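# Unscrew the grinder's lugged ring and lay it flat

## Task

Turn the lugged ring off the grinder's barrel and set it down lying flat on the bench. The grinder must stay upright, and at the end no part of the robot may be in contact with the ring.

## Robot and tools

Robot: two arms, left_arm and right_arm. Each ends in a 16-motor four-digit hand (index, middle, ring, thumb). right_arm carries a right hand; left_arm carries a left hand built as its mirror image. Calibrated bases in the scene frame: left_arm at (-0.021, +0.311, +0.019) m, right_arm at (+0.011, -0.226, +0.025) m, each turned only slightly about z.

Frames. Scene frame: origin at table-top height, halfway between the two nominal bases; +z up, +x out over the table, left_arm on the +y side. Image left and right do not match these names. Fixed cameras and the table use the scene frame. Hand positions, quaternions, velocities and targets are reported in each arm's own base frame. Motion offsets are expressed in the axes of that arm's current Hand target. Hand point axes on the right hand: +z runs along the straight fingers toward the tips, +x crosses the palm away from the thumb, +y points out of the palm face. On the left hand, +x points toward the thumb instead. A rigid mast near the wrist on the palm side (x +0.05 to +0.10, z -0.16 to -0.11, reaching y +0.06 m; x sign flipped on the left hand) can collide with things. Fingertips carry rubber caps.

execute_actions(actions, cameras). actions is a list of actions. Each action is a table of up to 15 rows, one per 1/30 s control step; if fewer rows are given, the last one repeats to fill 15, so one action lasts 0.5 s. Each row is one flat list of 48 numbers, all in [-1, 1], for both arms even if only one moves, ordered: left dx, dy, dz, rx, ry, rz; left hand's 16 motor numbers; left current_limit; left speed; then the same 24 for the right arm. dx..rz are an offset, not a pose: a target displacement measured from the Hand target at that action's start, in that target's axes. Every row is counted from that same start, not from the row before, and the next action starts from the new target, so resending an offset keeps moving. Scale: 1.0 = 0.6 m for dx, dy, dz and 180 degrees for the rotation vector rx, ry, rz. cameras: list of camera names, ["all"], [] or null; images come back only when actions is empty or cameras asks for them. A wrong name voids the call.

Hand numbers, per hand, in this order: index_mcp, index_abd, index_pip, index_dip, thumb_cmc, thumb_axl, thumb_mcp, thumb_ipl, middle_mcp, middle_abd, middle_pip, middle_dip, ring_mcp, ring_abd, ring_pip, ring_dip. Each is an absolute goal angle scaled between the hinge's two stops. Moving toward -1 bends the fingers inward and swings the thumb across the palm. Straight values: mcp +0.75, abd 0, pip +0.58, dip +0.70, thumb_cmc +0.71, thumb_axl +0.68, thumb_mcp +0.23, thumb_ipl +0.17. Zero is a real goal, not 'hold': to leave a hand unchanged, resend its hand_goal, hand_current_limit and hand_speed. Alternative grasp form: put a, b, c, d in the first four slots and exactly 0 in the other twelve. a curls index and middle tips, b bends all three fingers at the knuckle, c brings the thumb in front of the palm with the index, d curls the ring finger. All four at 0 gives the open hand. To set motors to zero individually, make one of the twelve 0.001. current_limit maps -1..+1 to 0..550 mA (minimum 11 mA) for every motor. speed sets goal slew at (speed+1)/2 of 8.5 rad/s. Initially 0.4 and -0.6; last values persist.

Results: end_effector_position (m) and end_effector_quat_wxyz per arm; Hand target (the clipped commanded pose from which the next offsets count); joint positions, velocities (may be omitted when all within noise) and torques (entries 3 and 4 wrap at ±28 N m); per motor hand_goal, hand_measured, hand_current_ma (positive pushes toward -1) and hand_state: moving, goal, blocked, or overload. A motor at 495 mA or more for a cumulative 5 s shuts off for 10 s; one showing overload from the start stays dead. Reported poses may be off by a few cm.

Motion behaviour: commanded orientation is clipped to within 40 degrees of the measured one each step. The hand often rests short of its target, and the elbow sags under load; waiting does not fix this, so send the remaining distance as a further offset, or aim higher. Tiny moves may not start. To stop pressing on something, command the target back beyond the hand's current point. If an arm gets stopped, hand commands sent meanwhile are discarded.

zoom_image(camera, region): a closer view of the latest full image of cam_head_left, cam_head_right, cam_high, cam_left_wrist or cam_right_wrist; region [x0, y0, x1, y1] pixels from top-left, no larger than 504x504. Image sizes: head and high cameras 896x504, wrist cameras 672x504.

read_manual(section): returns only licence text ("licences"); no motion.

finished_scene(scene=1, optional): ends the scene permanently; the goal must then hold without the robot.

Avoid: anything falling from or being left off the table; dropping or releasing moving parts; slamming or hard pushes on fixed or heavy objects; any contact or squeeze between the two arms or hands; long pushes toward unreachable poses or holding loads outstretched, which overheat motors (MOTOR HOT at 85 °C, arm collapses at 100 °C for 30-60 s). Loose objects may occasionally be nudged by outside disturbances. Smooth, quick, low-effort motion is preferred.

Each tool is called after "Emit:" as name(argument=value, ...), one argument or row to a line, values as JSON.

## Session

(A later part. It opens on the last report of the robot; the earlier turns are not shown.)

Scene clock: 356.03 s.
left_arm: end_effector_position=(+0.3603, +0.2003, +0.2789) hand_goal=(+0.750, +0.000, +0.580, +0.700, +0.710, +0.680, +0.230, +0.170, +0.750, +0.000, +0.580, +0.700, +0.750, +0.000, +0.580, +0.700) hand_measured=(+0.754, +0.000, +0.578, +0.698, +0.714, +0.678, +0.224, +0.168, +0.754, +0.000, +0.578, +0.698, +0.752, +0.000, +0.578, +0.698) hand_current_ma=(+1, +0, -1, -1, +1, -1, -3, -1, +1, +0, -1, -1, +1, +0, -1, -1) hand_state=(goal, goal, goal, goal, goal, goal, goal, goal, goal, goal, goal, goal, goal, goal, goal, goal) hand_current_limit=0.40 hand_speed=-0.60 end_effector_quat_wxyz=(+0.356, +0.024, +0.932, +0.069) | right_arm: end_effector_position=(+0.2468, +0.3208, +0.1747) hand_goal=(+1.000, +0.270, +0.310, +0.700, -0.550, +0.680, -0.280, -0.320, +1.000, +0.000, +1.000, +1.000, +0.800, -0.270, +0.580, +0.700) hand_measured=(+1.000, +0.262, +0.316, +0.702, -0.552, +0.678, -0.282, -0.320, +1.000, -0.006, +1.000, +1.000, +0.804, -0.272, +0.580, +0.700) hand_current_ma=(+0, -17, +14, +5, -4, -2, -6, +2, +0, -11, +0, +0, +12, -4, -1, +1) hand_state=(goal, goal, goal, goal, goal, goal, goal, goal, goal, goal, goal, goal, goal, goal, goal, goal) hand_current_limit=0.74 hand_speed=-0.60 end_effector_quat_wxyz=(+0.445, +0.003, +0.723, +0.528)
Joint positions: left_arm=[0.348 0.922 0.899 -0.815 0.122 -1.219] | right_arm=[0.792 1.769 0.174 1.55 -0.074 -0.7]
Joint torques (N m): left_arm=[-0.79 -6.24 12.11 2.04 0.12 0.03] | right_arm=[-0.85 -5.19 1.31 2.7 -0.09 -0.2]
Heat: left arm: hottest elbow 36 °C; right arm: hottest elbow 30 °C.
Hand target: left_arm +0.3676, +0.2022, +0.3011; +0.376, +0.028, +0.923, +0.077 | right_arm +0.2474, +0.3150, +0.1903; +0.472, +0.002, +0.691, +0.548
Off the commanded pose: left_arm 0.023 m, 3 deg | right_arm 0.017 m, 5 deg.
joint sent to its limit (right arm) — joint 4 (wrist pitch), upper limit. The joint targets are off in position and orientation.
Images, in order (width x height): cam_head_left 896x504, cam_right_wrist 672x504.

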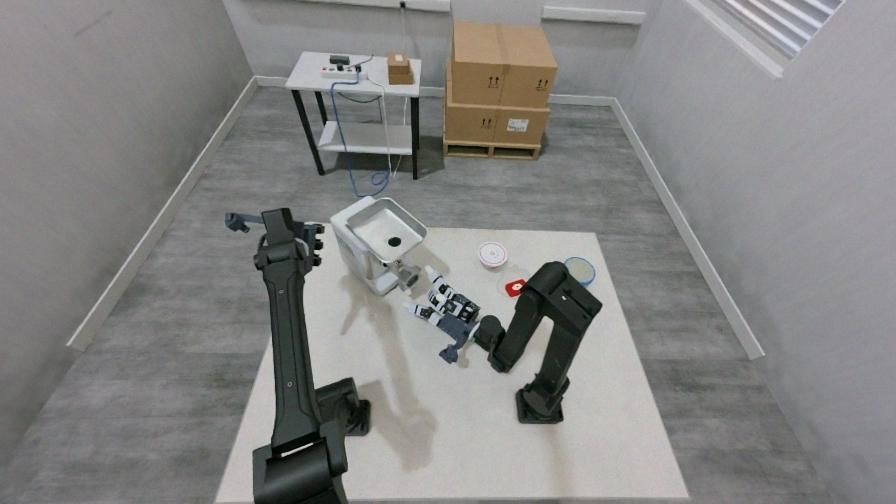

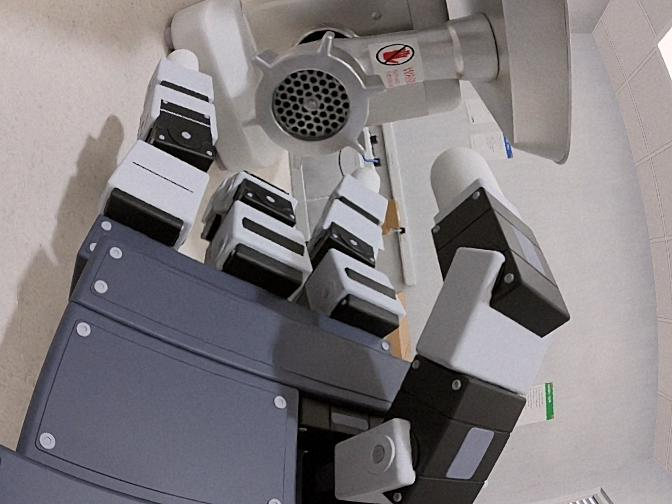

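Emit:
execute_actions(
  actions=[
    [[0,0,0,0,0,0,0,0,0,0,0,0,0,0,0,0,0,0,0,0,0,0,0.4,-0.6,-0.0215,-0.0039,0,0,0,0.0556,1,0.1,1,0.2,-0.55,0.68,-0.28,-0.32,0.34,0,-1,0.116,0.34,0,-1,0.116,0.74,-0.6]],
    [[0,0,0,0,0,0,0,0,0,0,0,0,0,0,0,0,0,0,0,0,0,0,0.4,-0.6,-0.0215,-0.0039,0,0,0,0.0556,1,0,1,0.01,-0.55,0.68,-0.28,-0.32,0.34,0,-1,0.116,0.34,0,-1,0.116,0.74,-0.6]],
    [[0,0,0,0,0,0,0,0,0,0,0,0,0,0,0,0,0,0,0,0,0,0,0.4,-0.6,-0.0215,-0.0039,0,0,0,0.0556,1,0,1,0.01,-0.55,0.68,-0.28,-0.32,0.34,0,-1,0.116,0.34,0,-1,0.116,0.74,-0.6]],
    [[0,0,0,0,0,0,0,0,0,0,0,0,0,0,0,0,0,0,0,0,0,0,0.4,-0.6,-0.0215,-0.0039,0,0,0,0.0556,1,0,1,0.01,-0.55,0.68,-0.28,-0.32,0.34,0,-1,0.116,0.34,0,-1,0.116,0.74,-0.6]],
    [[0,0,0,0,0,0,0,0,0,0,0,0,0,0,0,0,0,0,0,0,0,0,0.4,-0.6,-0.0292,0.0364,0,0,0,0,1,0,1,0.01,-0.55,0.68,-0.28,-0.32,0.34,0,-1,0.116,0.34,0,-1,0.116,0.74,-0.6]],
    [[0,0,0,0,0,0,0,0,0,0,0,0,0,0,0,0,0,0,0,0,0,0,0.4,-0.6,-0.0292,0.0364,0,0,0,0,1,0,1,0.01,-0.55,0.68,-0.28,-0.32,0.34,0,-1,0.116,0.34,0,-1,0.116,0.74,-0.6]],
  ],
  cameras=["cam_right_wrist", "cam_head_left", "cam_high"],
)

Emit:
zoom_image(
  camera="cam_right_wrist",
  region=[120, 20, 340, 220],
)

Emit:
zoom_image(
  camera="cam_head_left",
  region=[380, 230, 460, 310],
)

Emit:
zoom_image(
  camera="cam_high",
  region=[440, 140, 520, 220],
)

Scene clock: 367.47 s.
left_arm: end_effector_position=(+0.3603, +0.2003, +0.2789) hand_goal=(+0.750, +0.000, +0.580, +0.700, +0.710, +0.680, +0.230, +0.170, +0.750, +0.000, +0.580, +0.700, +0.750, +0.000, +0.580, +0.700) hand_measured=(+0.754, +0.000, +0.578, +0.698, +0.714, +0.678, +0.224, +0.168, +0.754, +0.000, +0.578, +0.698, +0.752, +0.000, +0.578, +0.698) hand_current_ma=(+1, +0, -1, -1, +1, -1, -3, -1, +1, +0, -1, -1, +1, +0, -1, -1) hand_state=(goal, goal, goal, goal, goal, goal, goal, goal, goal, goal, goal, goal, goal, goal, goal, goal) hand_current_limit=0.40 hand_speed=-0.60 end_effector_quat_wxyz=(+0.356, +0.024, +0.932, +0.069) | right_arm: end_effector_position=(+0.3059, +0.2609, +0.2376) hand_goal=(+1.000, +0.000, +1.000, +0.010, -0.550, +0.680, -0.280, -0.320, +0.340, +0.000, -1.000, +0.116, +0.340, +0.000, -1.000, +0.116) hand_measured=(+1.000, +0.000, +1.000, +0.014, -0.552, +0.678, -0.282, -0.320, +0.352, -0.002, -1.000, +0.118, +0.350, -0.004, -1.000, +0.118) hand_current_ma=(+0, +1, -1, +7, -2, -2, -6, +2, +35, -5, +1, +4, +30, -6, +1, +5) hand_state=(goal, goal, goal, goal, goal, goal, goal, goal, goal, goal, goal, goal, goal, goal, goal, goal) hand_current_limit=0.74 hand_speed=-0.60 end_effector_quat_wxyz=(+0.252, +0.237, +0.659, +0.668)
Joint positions: left_arm=[0.348 0.922 0.899 -0.815 0.122 -1.219] | right_arm=[0.682 1.463 0.174 1.309 -0.183 -0.012]
Joint torques (N m): left_arm=[-0.85 -5.83 11.97 1.78 0.13 0.04] | right_arm=[-0.79 -3.6 4.18 1.36 -0.07 0.08]
Heat: left arm: hottest elbow 36 °C; right arm: hottest elbow 30 °C.
Hand target: left_arm +0.3676, +0.2022, +0.3011; +0.376, +0.028, +0.923, +0.077 | right_arm +0.3093, +0.2578, +0.2478; +0.256, +0.239, +0.648, +0.676
Off the commanded pose: left_arm 0.023 m, 3 deg | right_arm 0.011 m, 2 deg.
Images, in order (width x height): cam_head_left 896x504, cam_high 896x504, cam_right_wrist 672x504.

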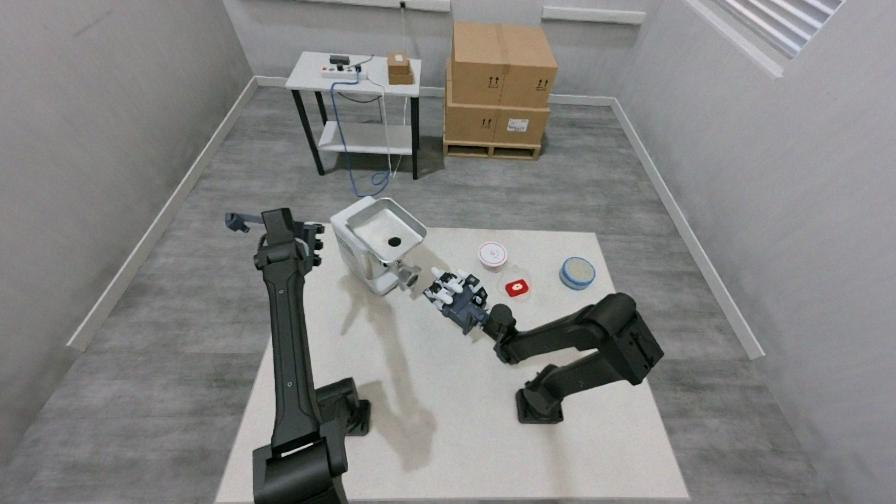

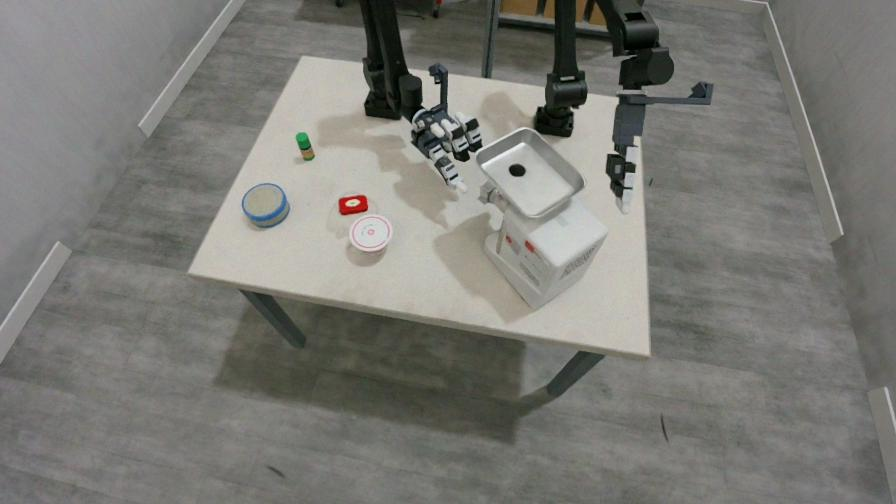

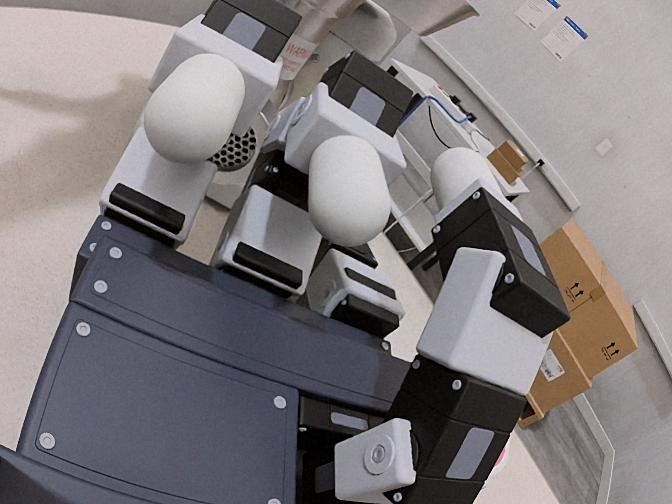

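Scaled by 2.291 from the camera's 672x504 image, which has a finer 960x720 frame.

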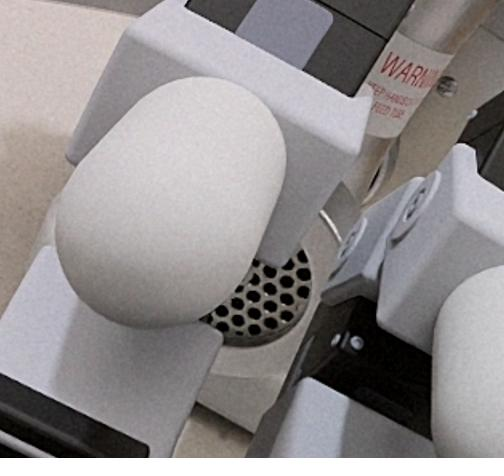

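Scaled by 6.300.

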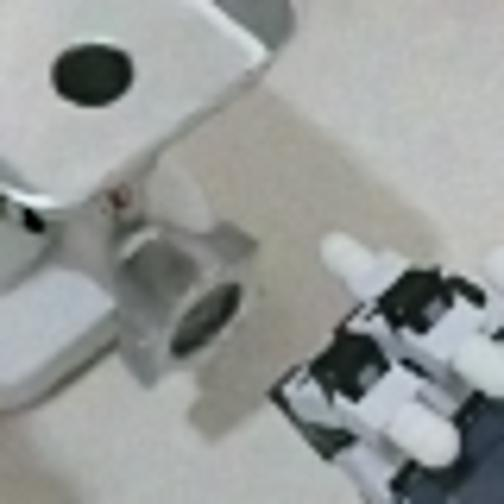

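Scaled by 6.300.

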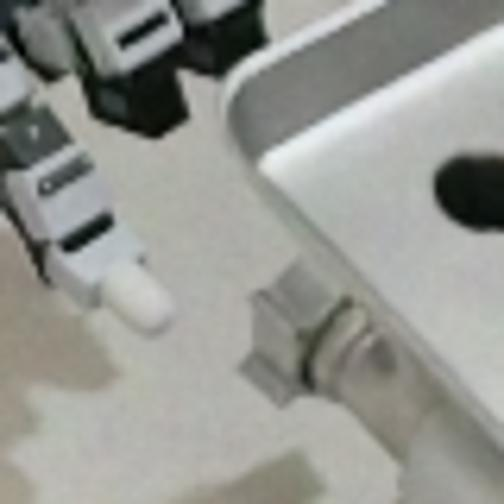

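Emit:
execute_actions(
  actions=[
    [[0,0,0,0,0,0,0,0,0,0,0,0,0,0,0,0,0,0,0,0,0,0,0.4,-0.6,0,0,0,0,0,0,1,0,1,0.01,-0.55,0.68,-0.28,-0.32,0.34,0,-1,0.116,0.75,-0.5,0.58,0.7,0.74,-0.4]],
    [[0,0,0,0,0,0,0,0,0,0,0,0,0,0,0,0,0,0,0,0,0,0,0.4,-0.6,0,0,0,0,0,0,1,0,1,0.01,-0.55,0.68,-0.28,-0.32,0.34,0,-1,0.116,0.75,-0.6,0.58,0.7,0.74,-0.4]],
  ],
  cameras=["cam_right_wrist", "cam_head_left", "cam_head_right"],
)

Emit:
zoom_image(
  camera="cam_right_wrist",
  region=[140, 20, 360, 220],
)

Emit:
zoom_image(
  camera="cam_head_right",
  region=[380, 230, 460, 310],
)

Scene clock: 371.73 s.
left_arm: end_effector_position=(+0.3603, +0.2003, +0.2789) hand_goal=(+0.750, +0.000, +0.580, +0.700, +0.710, +0.680, +0.230, +0.170, +0.750, +0.000, +0.580, +0.700, +0.750, +0.000, +0.580, +0.700) hand_measured=(+0.754, +0.000, +0.578, +0.698, +0.714, +0.678, +0.224, +0.168, +0.754, +0.000, +0.578, +0.698, +0.752, +0.000, +0.578, +0.698) hand_current_ma=(+1, +0, -1, -1, +1, -1, -3, -1, +1, +0, -1, -1, +1, +0, -1, -1) hand_state=(goal, goal, goal, goal, goal, goal, goal, goal, goal, goal, goal, goal, goal, goal, goal, goal) hand_current_limit=0.40 hand_speed=-0.60 end_effector_quat_wxyz=(+0.356, +0.024, +0.932, +0.069) | right_arm: end_effector_position=(+0.3060, +0.2609, +0.2373) hand_goal=(+1.000, +0.000, +1.000, +0.010, -0.550, +0.680, -0.280, -0.320, +0.340, +0.000, -1.000, +0.116, +0.750, -0.600, +0.580, +0.700) hand_measured=(+1.000, +0.000, +1.000, +0.014, -0.552, +0.678, -0.282, -0.320, +0.352, -0.002, -1.000, +0.118, +0.756, -0.596, +0.580, +0.698) hand_current_ma=(+0, +1, -1, +7, -2, -2, -6, +2, +35, -5, +1, +4, +17, +6, +0, -5) hand_state=(goal, goal, goal, goal, goal, goal, goal, goal, goal, goal, goal, goal, goal, goal, goal, goal) hand_current_limit=0.74 hand_speed=-0.40 end_effector_quat_wxyz=(+0.255, +0.236, +0.660, +0.666)
Joint positions: left_arm=[0.348 0.922 0.899 -0.815 0.122 -1.219] | right_arm=[0.682 1.463 0.174 1.307 -0.18 -0.018]
Joint torques (N m): left_arm=[-0.32 -6.65 11.92 1.81 0.07 0.04] | right_arm=[-0.91 -3.84 4.21 1.35 -0.07 0.09]
Heat: left arm: hottest elbow 36 °C; right arm: hottest elbow 30 °C.
Hand target: left_arm +0.3676, +0.2022, +0.3011; +0.376, +0.028, +0.923, +0.077 | right_arm +0.3093, +0.2578, +0.2478; +0.256, +0.239, +0.648, +0.676
Off the commanded pose: left_arm 0.023 m, 3 deg | right_arm 0.011 m, 2 deg.
Images, in order (width x height): cam_head_left 896x504, cam_head_right 896x504, cam_right_wrist 672x504.

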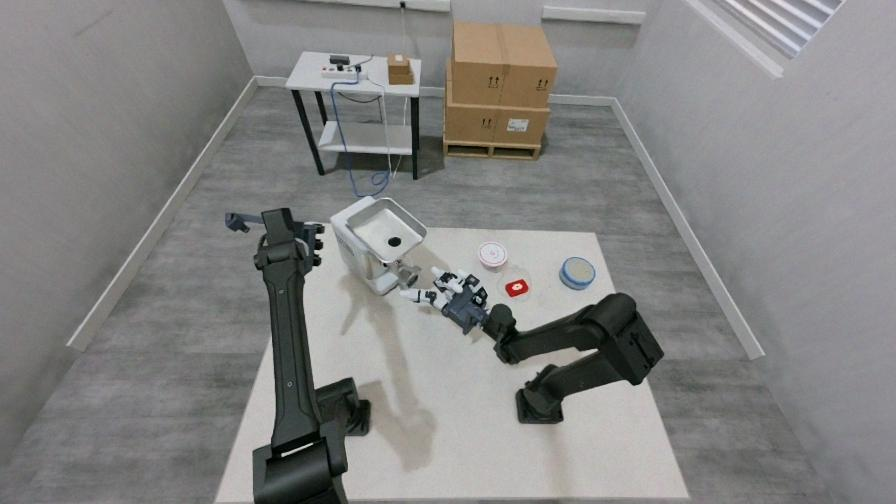

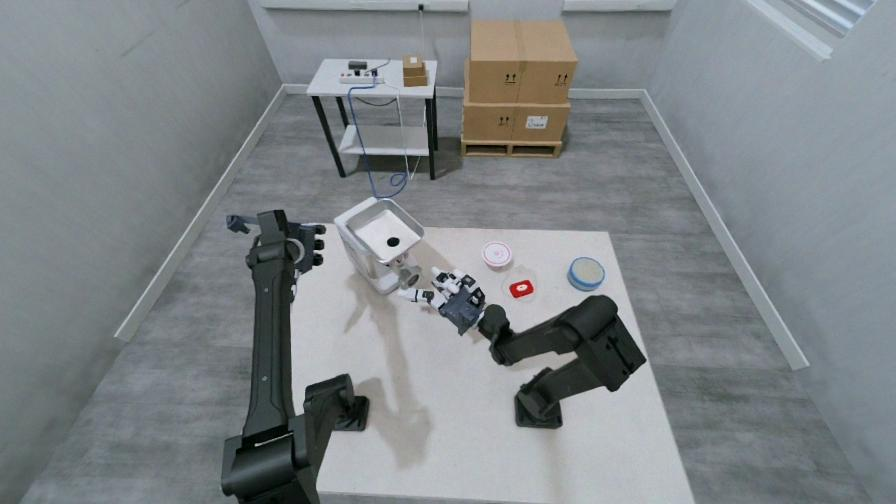

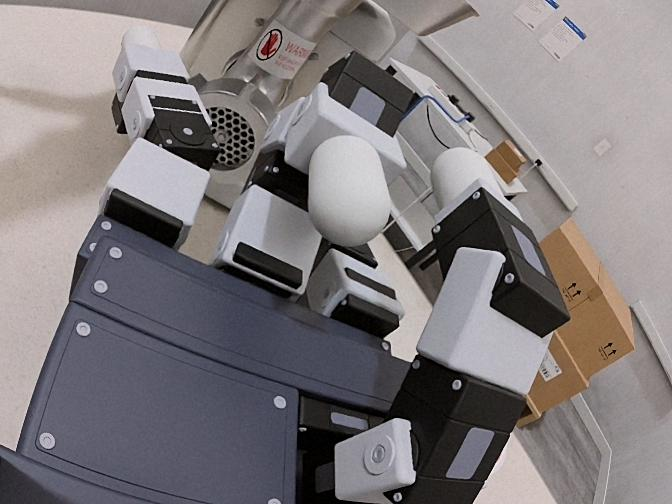

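Scaled by 2.291 from the camera's 672x504 image, which has a finer 960x720 frame.

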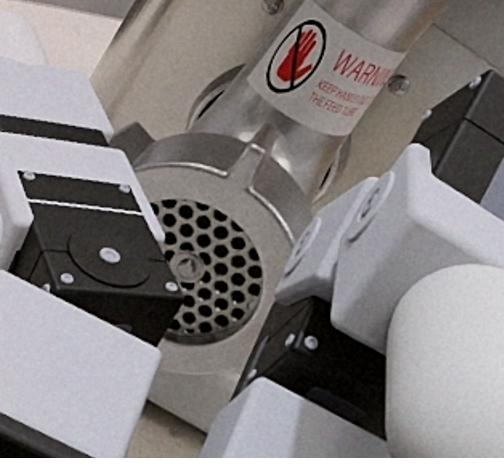

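Scaled by 6.300.

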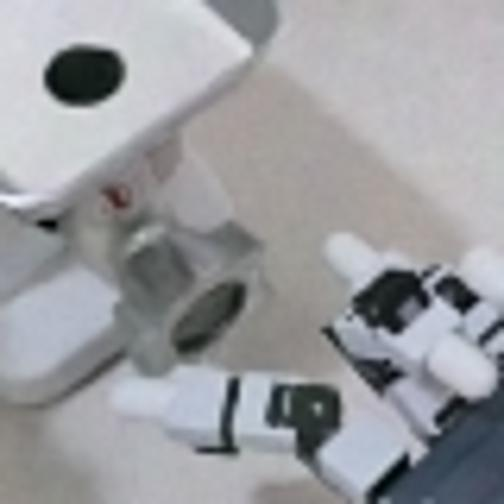

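Emit:
execute_actions(
  actions=[
    [[0,0,0,0,0,0,0,0,0,0,0,0,0,0,0,0,0,0,0,0,0,0,0.4,-0.6,0.0125,-0.0255,0.02,0,0,0,1,0,1,0.01,-0.55,0.68,-0.28,-0.32,0.34,0,-1,0.116,0.75,-0.6,0.58,0.7,0.74,-0.4]],
    [[0,0,0,0,0,0,0,0,0,0,0,0,0,0,0,0,0,0,0,0,0,0,0.4,-0.6,0,0,0.02,0,0,0,1,0,1,0.01,-0.55,0.68,-0.28,-0.32,0.34,0,-1,0.116,0.75,-0.6,0.58,0.7,0.74,-0.4]],
  ],
  cameras=["cam_right_wrist", "cam_head_left", "cam_head_right", "cam_high"],
)

Emit:
zoom_image(
  camera="cam_right_wrist",
  region=[140, 20, 360, 220],
)

Emit:
zoom_image(
  camera="cam_head_left",
  region=[390, 240, 450, 300],
)

Emit:
zoom_image(
  camera="cam_high",
  region=[440, 140, 520, 220],
)

Scene clock: 377.83 s.
left_arm: end_effector_position=(+0.3603, +0.2003, +0.2789) hand_goal=(+0.750, +0.000, +0.580, +0.700, +0.710, +0.680, +0.230, +0.170, +0.750, +0.000, +0.580, +0.700, +0.750, +0.000, +0.580, +0.700) hand_measured=(+0.754, +0.000, +0.578, +0.698, +0.714, +0.678, +0.224, +0.168, +0.754, +0.000, +0.578, +0.698, +0.752, +0.000, +0.578, +0.698) hand_current_ma=(+1, +0, -1, -1, +1, -1, -3, -1, +1, +0, -1, -1, +1, +0, -1, -1) hand_state=(goal, goal, goal, goal, goal, goal, goal, goal, goal, goal, goal, goal, goal, goal, goal, goal) hand_current_limit=0.40 hand_speed=-0.60 end_effector_quat_wxyz=(+0.356, +0.024, +0.932, +0.069) | right_arm: end_effector_position=(+0.3161, +0.2718, +0.2188) hand_goal=(+1.000, +0.000, +1.000, +0.010, -0.550, +0.680, -0.280, -0.320, +0.340, +0.000, -1.000, +0.116, +0.750, -0.600, +0.580, +0.700) hand_measured=(+1.000, +0.000, +1.000, +0.014, -0.552, +0.678, -0.282, -0.320, +0.352, -0.002, -1.000, +0.118, +0.758, -0.596, +0.580, +0.698) hand_current_ma=(+0, +1, -1, +7, -2, -2, -6, +2, +35, -5, +1, +4, +18, +6, +0, -5) hand_state=(goal, goal, goal, goal, goal, goal, goal, goal, goal, goal, goal, goal, goal, goal, goal, goal) hand_current_limit=0.74 hand_speed=-0.40 end_effector_quat_wxyz=(+0.257, +0.247, +0.664, +0.657)
Joint positions: left_arm=[0.348 0.922 0.899 -0.815 0.122 -1.219] | right_arm=[0.705 1.575 0.205 1.366 -0.137 -0.018]
Joint torques (N m): left_arm=[-0.79 -5.77 12.18 1.88 0.09 0.05] | right_arm=[1.08 -2.9 5.49 2.1 0.17 0.07]
Heat: left arm: hottest elbow 36 °C; right arm: hottest elbow 30 °C.
Hand target: left_arm +0.3676, +0.2022, +0.3011; +0.376, +0.028, +0.923, +0.077 | right_arm +0.3199, +0.2812, +0.2335; +0.256, +0.239, +0.648, +0.676
Off the commanded pose: left_arm 0.023 m, 3 deg | right_arm 0.018 m, 3 deg.
Images, in order (width x height): cam_head_left 896x504, cam_head_right 896x504, cam_high 896x504, cam_right_wrist 672x504.

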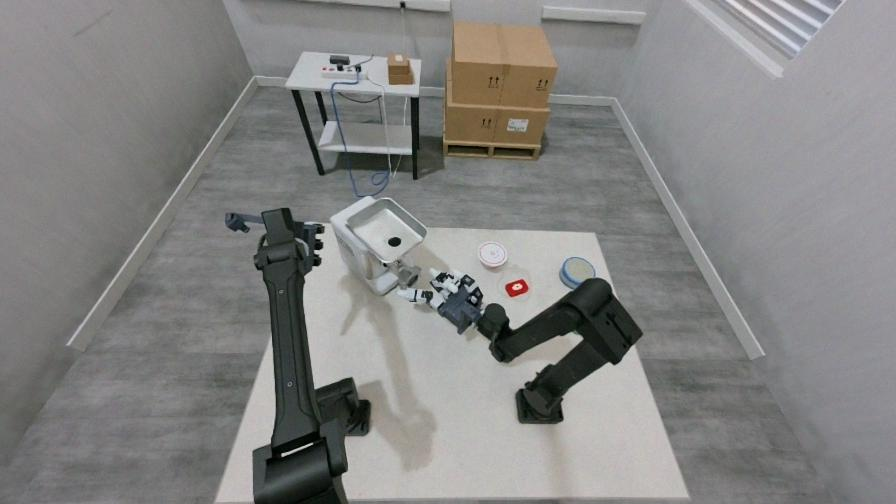

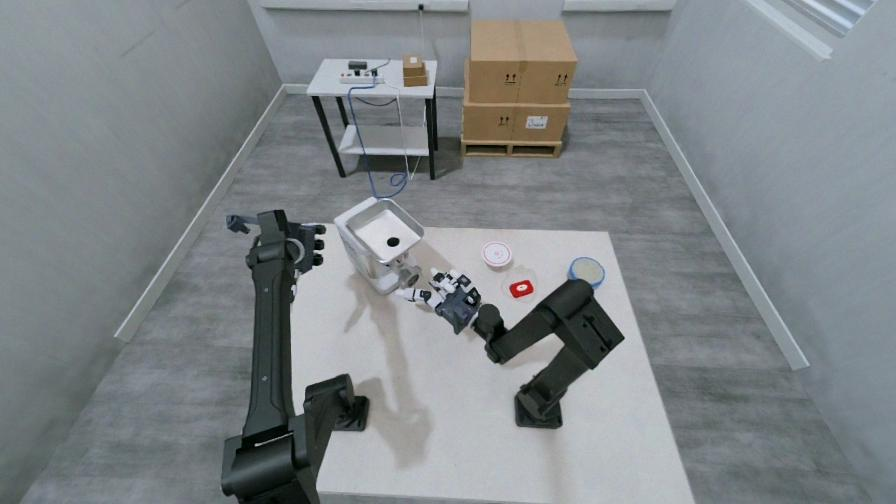

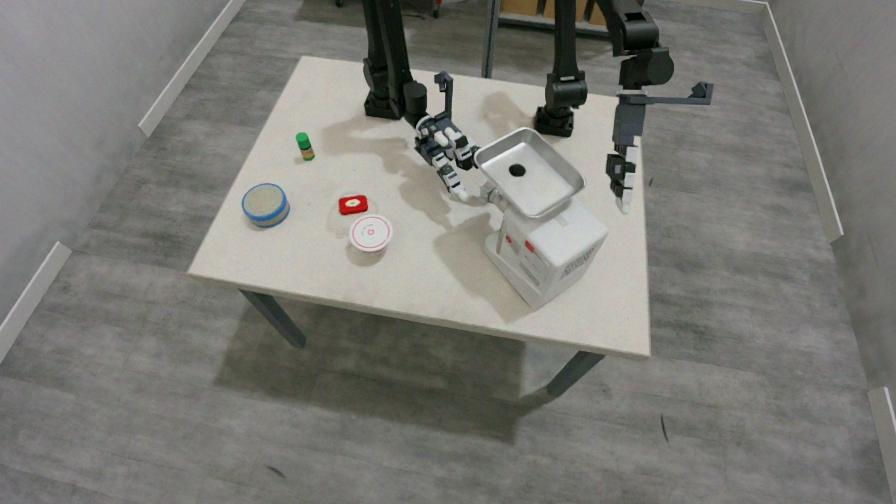

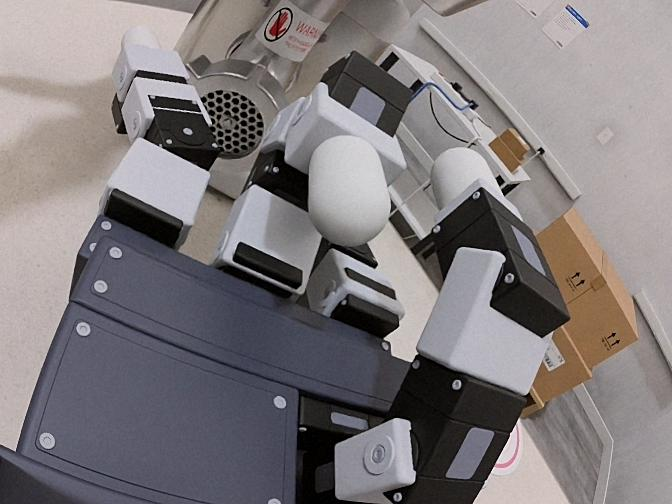

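Scaled by 2.291 from the camera's 672x504 image, which has a finer 960x720 frame.

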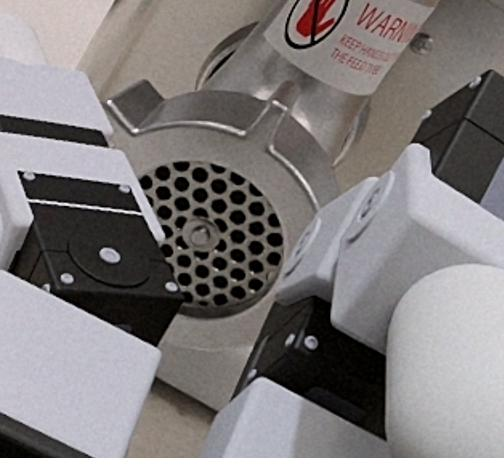

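Scaled by 8.400.

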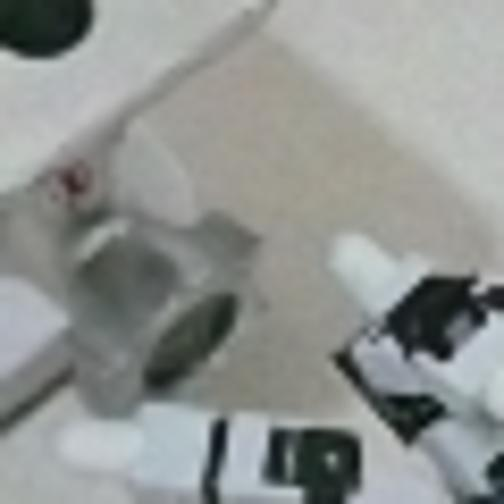

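Scaled by 6.300.

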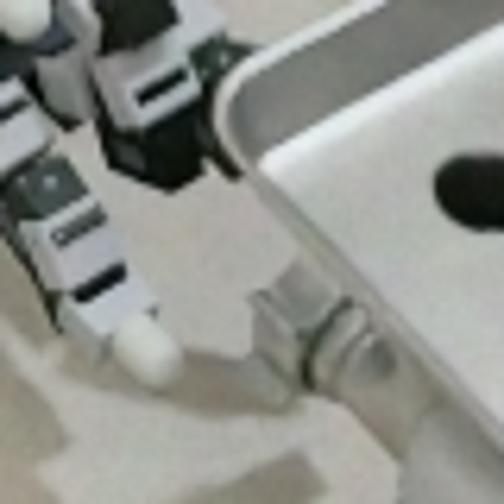

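Emit:
execute_actions(
  actions=[
    [[0,0,0,0,0,0,0,0,0,0,0,0,0,0,0,0,0,0,0,0,0,0,0.4,-0.6,0.0158,0.006,0.01,0,0,0,1,0,1,0.01,-0.55,0.68,-0.28,-0.32,0.34,0,-1,0.116,0.75,-0.6,0.58,0.7,0.74,-0.4]],
    [[0,0,0,0,0,0,0,0,0,0,0,0,0,0,0,0,0,0,0,0,0,0,0.4,-0.6,0,0,0.03,0,0,0,1,0,1,0.01,-0.55,0.68,-0.28,-0.32,0.34,0,-1,0.116,0.75,-0.6,0.58,0.7,0.74,-0.4]],
  ],
  cameras=["cam_right_wrist", "cam_head_left", "cam_high"],
)

Emit:
zoom_image(
  camera="cam_right_wrist",
  region=[140, 20, 360, 220],
)

Emit:
zoom_image(
  camera="cam_head_left",
  region=[390, 240, 450, 300],
)

Emit:
zoom_image(
  camera="cam_high",
  region=[440, 140, 520, 220],
)

Scene clock: 382.37 s.
left_arm: end_effector_position=(+0.3603, +0.2003, +0.2789) hand_goal=(+0.750, +0.000, +0.580, +0.700, +0.710, +0.680, +0.230, +0.170, +0.750, +0.000, +0.580, +0.700, +0.750, +0.000, +0.580, +0.700) hand_measured=(+0.754, +0.000, +0.578, +0.698, +0.714, +0.678, +0.224, +0.168, +0.754, +0.000, +0.578, +0.698, +0.752, +0.000, +0.578, +0.698) hand_current_ma=(+1, +0, -1, -1, +1, -1, -3, -1, +1, +0, -1, -1, +1, +0, -1, -1) hand_state=(goal, goal, goal, goal, goal, goal, goal, goal, goal, goal, goal, goal, goal, goal, goal, goal) hand_current_limit=0.40 hand_speed=-0.60 end_effector_quat_wxyz=(+0.356, +0.024, +0.932, +0.069) | right_arm: end_effector_position=(+0.3237, +0.2946, +0.2267) hand_goal=(+1.000, +0.000, +1.000, +0.010, -0.550, +0.680, -0.280, -0.320, +0.340, +0.000, -1.000, +0.116, +0.750, -0.600, +0.580, +0.700) hand_measured=(+1.000, +0.000, +1.000, +0.014, -0.552, +0.678, -0.282, -0.320, +0.352, -0.002, -1.000, +0.118, +0.758, -0.598, +0.580, +0.698) hand_current_ma=(+0, +1, -1, +7, -2, -2, -6, +2, +35, -5, +1, +4, +18, +4, +0, -5) hand_state=(goal, goal, goal, goal, goal, goal, goal, goal, goal, goal, goal, goal, goal, goal, goal, goal) hand_current_limit=0.74 hand_speed=-0.40 end_effector_quat_wxyz=(+0.260, +0.244, +0.659, +0.662)
Joint positions: left_arm=[0.348 0.922 0.899 -0.815 0.122 -1.219] | right_arm=[0.752 1.584 0.265 1.332 -0.089 -0.018]
Joint torques (N m): left_arm=[0.26 -5.42 12.1 1.87 0.11 0.09] | right_arm=[1.14 -3.37 5.98 1.43 0.17 0.05]
Heat: left arm: hottest elbow 36 °C; right arm: hottest elbow 30 °C.
Hand target: left_arm +0.3676, +0.2022, +0.3011; +0.376, +0.028, +0.923, +0.077 | right_arm +0.3283, +0.3054, +0.2381; +0.256, +0.239, +0.648, +0.676
Off the commanded pose: left_arm 0.023 m, 3 deg | right_arm 0.016 m, 2 deg.
Images, in order (width x height): cam_head_left 896x504, cam_high 896x504, cam_right_wrist 672x504.

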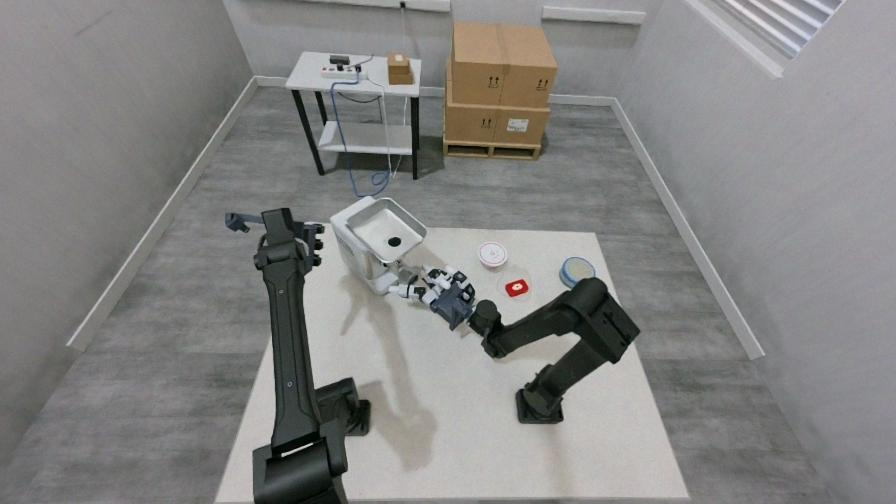

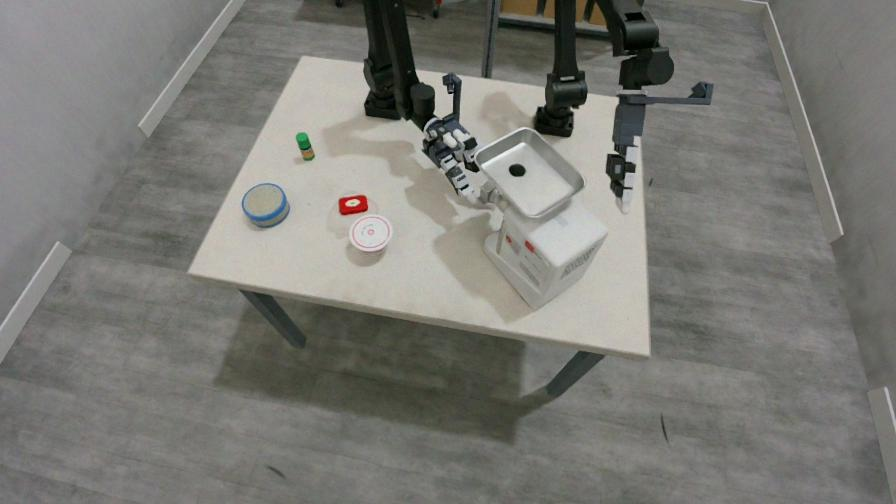

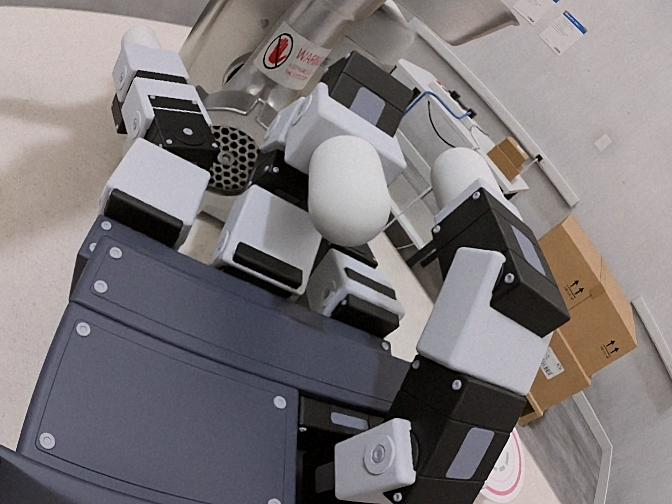

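Scaled by 2.291 from the camera's 672x504 image, which has a finer 960x720 frame.

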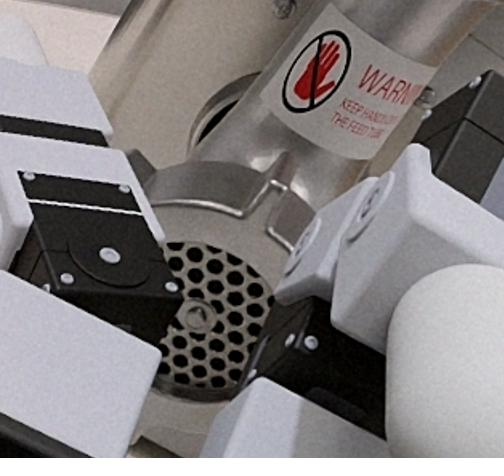

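Scaled by 8.400.

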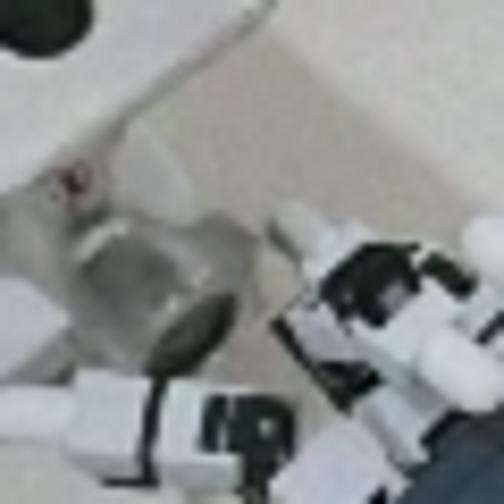

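Scaled by 6.300.

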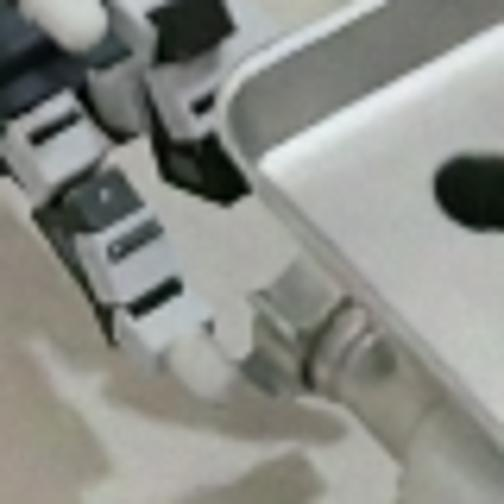

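Emit:
execute_actions(
  actions=[
    [[0,0,0,0,0,0,0,0,0,0,0,0,0,0,0,0,0,0,0,0,0,0,0.4,-0.6,0,-0.004,0.02,0,0,0,1,0,1,0.01,-0.55,0.68,-0.28,-0.32,0.34,0,-1,0.116,0.75,-0.6,0.58,0.7,0.74,-0.4]],
    [[0,0,0,0,0,0,0,0,0,0,0,0,0,0,0,0,0,0,0,0,0,0,0.4,-0.6,0,0,0.023,0,0,0,1,0,1,0.01,-0.55,0.68,-0.28,-0.32,0.34,0,-1,0.116,0.75,-0.6,0.58,0.7,0.74,-0.4]],
  ],
  cameras=["cam_right_wrist", "cam_head_left", "cam_head_right", "cam_high"],
)

Emit:
zoom_image(
  camera="cam_right_wrist",
  region=[140, 20, 360, 220],
)

Emit:
zoom_image(
  camera="cam_head_left",
  region=[390, 240, 450, 300],
)

Emit:
zoom_image(
  camera="cam_high",
  region=[440, 140, 520, 220],
)

Scene clock: 386.63 s.
left_arm: end_effector_position=(+0.3603, +0.2003, +0.2789) hand_goal=(+0.750, +0.000, +0.580, +0.700, +0.710, +0.680, +0.230, +0.170, +0.750, +0.000, +0.580, +0.700, +0.750, +0.000, +0.580, +0.700) hand_measured=(+0.754, +0.000, +0.578, +0.698, +0.714, +0.678, +0.224, +0.168, +0.754, +0.000, +0.578, +0.698, +0.752, +0.000, +0.578, +0.698) hand_current_ma=(+1, +0, -1, -1, +1, -1, -3, -1, +1, +0, -1, -1, +1, +0, -1, -1) hand_state=(goal, goal, goal, goal, goal, goal, goal, goal, goal, goal, goal, goal, goal, goal, goal, goal) hand_current_limit=0.40 hand_speed=-0.60 end_effector_quat_wxyz=(+0.356, +0.024, +0.932, +0.069) | right_arm: end_effector_position=(+0.3394, +0.3141, +0.2248) hand_goal=(+1.000, +0.000, +1.000, +0.010, -0.550, +0.680, -0.280, -0.320, +0.340, +0.000, -1.000, +0.116, +0.750, -0.600, +0.580, +0.700) hand_measured=(+1.000, +0.000, +1.000, +0.014, -0.552, +0.678, -0.282, -0.320, +0.352, -0.002, -1.000, +0.118, +0.758, -0.598, +0.580, +0.698) hand_current_ma=(+0, +1, -1, +7, -2, -2, -6, +2, +35, -5, +1, +4, +18, +4, +0, -5) hand_state=(goal, goal, goal, goal, goal, goal, goal, goal, goal, goal, goal, goal, goal, goal, goal, goal) hand_current_limit=0.74 hand_speed=-0.40 end_effector_quat_wxyz=(+0.258, +0.243, +0.660, +0.662)
Joint positions: left_arm=[0.348 0.922 0.899 -0.815 0.122 -1.219] | right_arm=[0.761 1.628 0.331 1.309 -0.085 -0.018]
Joint torques (N m): left_arm=[-0.85 -6.01 12.08 1.77 0.17 0.05] | right_arm=[0.97 -4.25 6.38 1.39 0.18 0.05]
Heat: left arm: hottest elbow 36 °C; right arm: hottest elbow 30 °C.
Hand target: left_arm +0.3676, +0.2022, +0.3011; +0.376, +0.028, +0.923, +0.077 | right_arm +0.3453, +0.3250, +0.2369; +0.256, +0.239, +0.648, +0.676
Off the commanded pose: left_arm 0.023 m, 3 deg | right_arm 0.017 m, 2 deg.
Images, in order (width x height): cam_head_left 896x504, cam_head_right 896x504, cam_high 896x504, cam_right_wrist 672x504.

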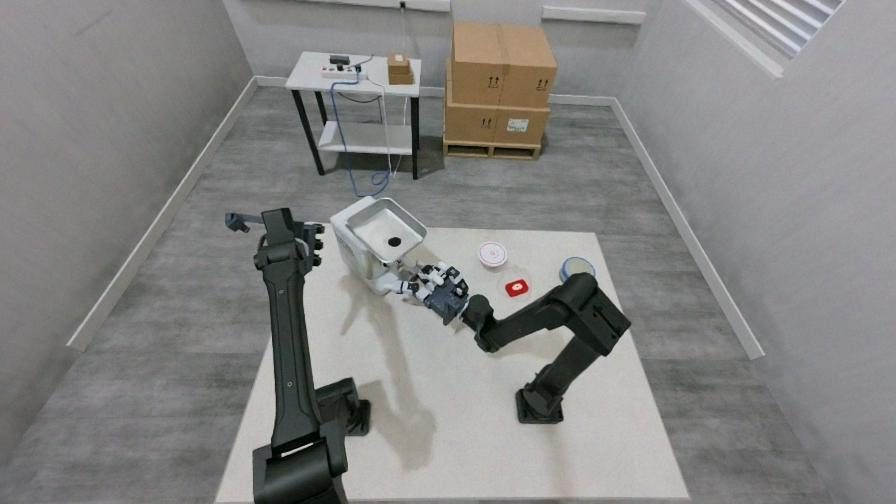

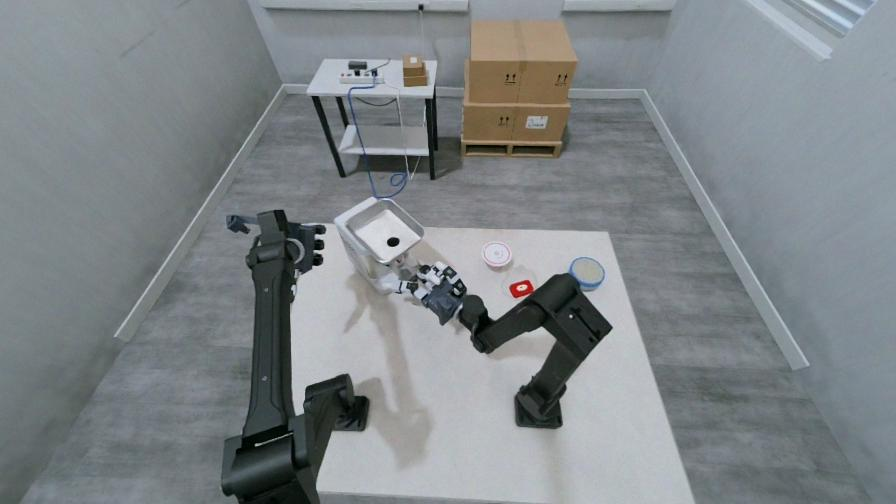

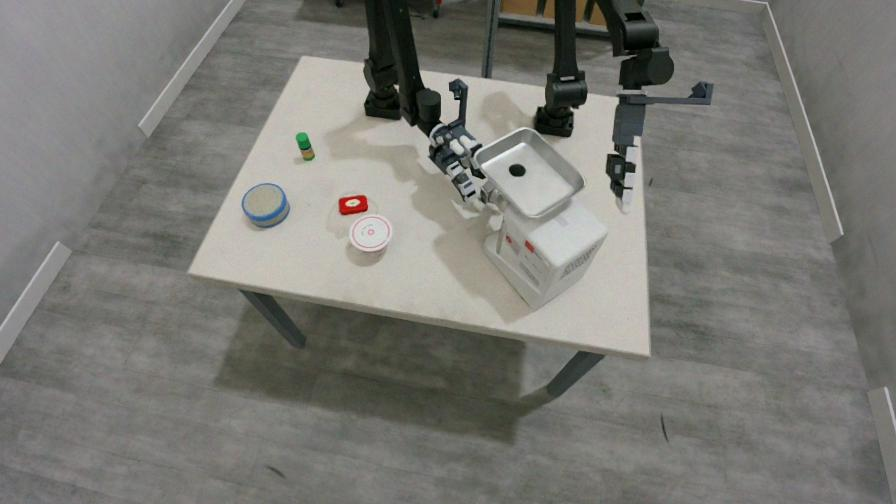

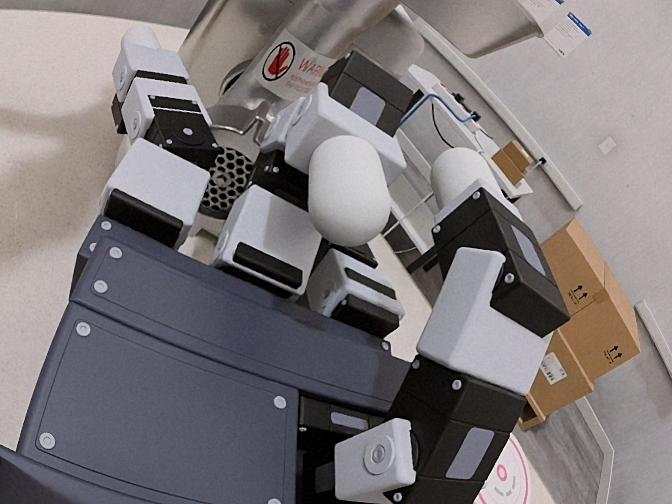

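Scaled by 2.291 from the camera's 672x504 image, which has a finer 960x720 frame.

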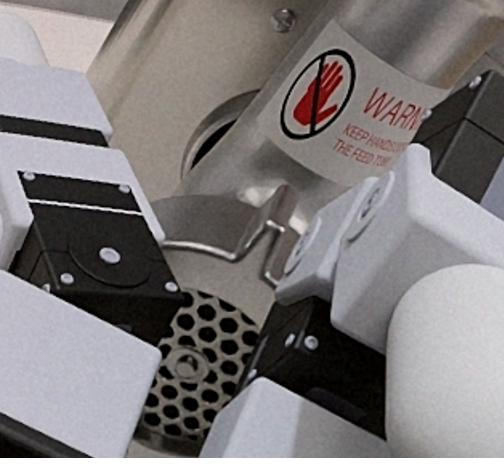

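Scaled by 8.400.

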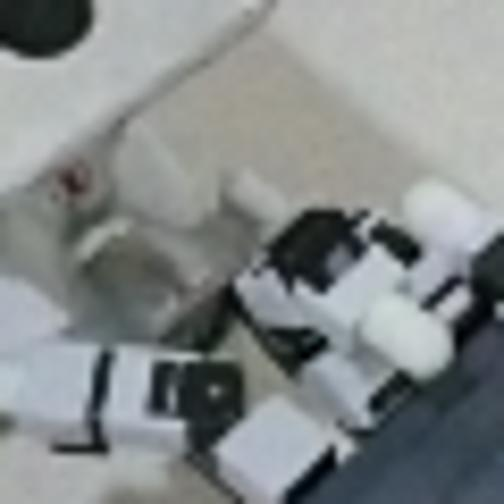

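Scaled by 6.300.

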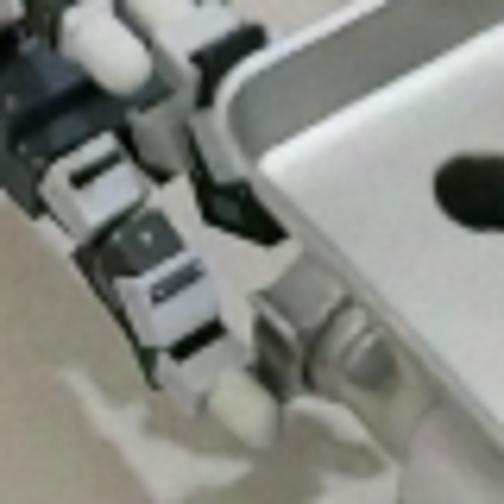

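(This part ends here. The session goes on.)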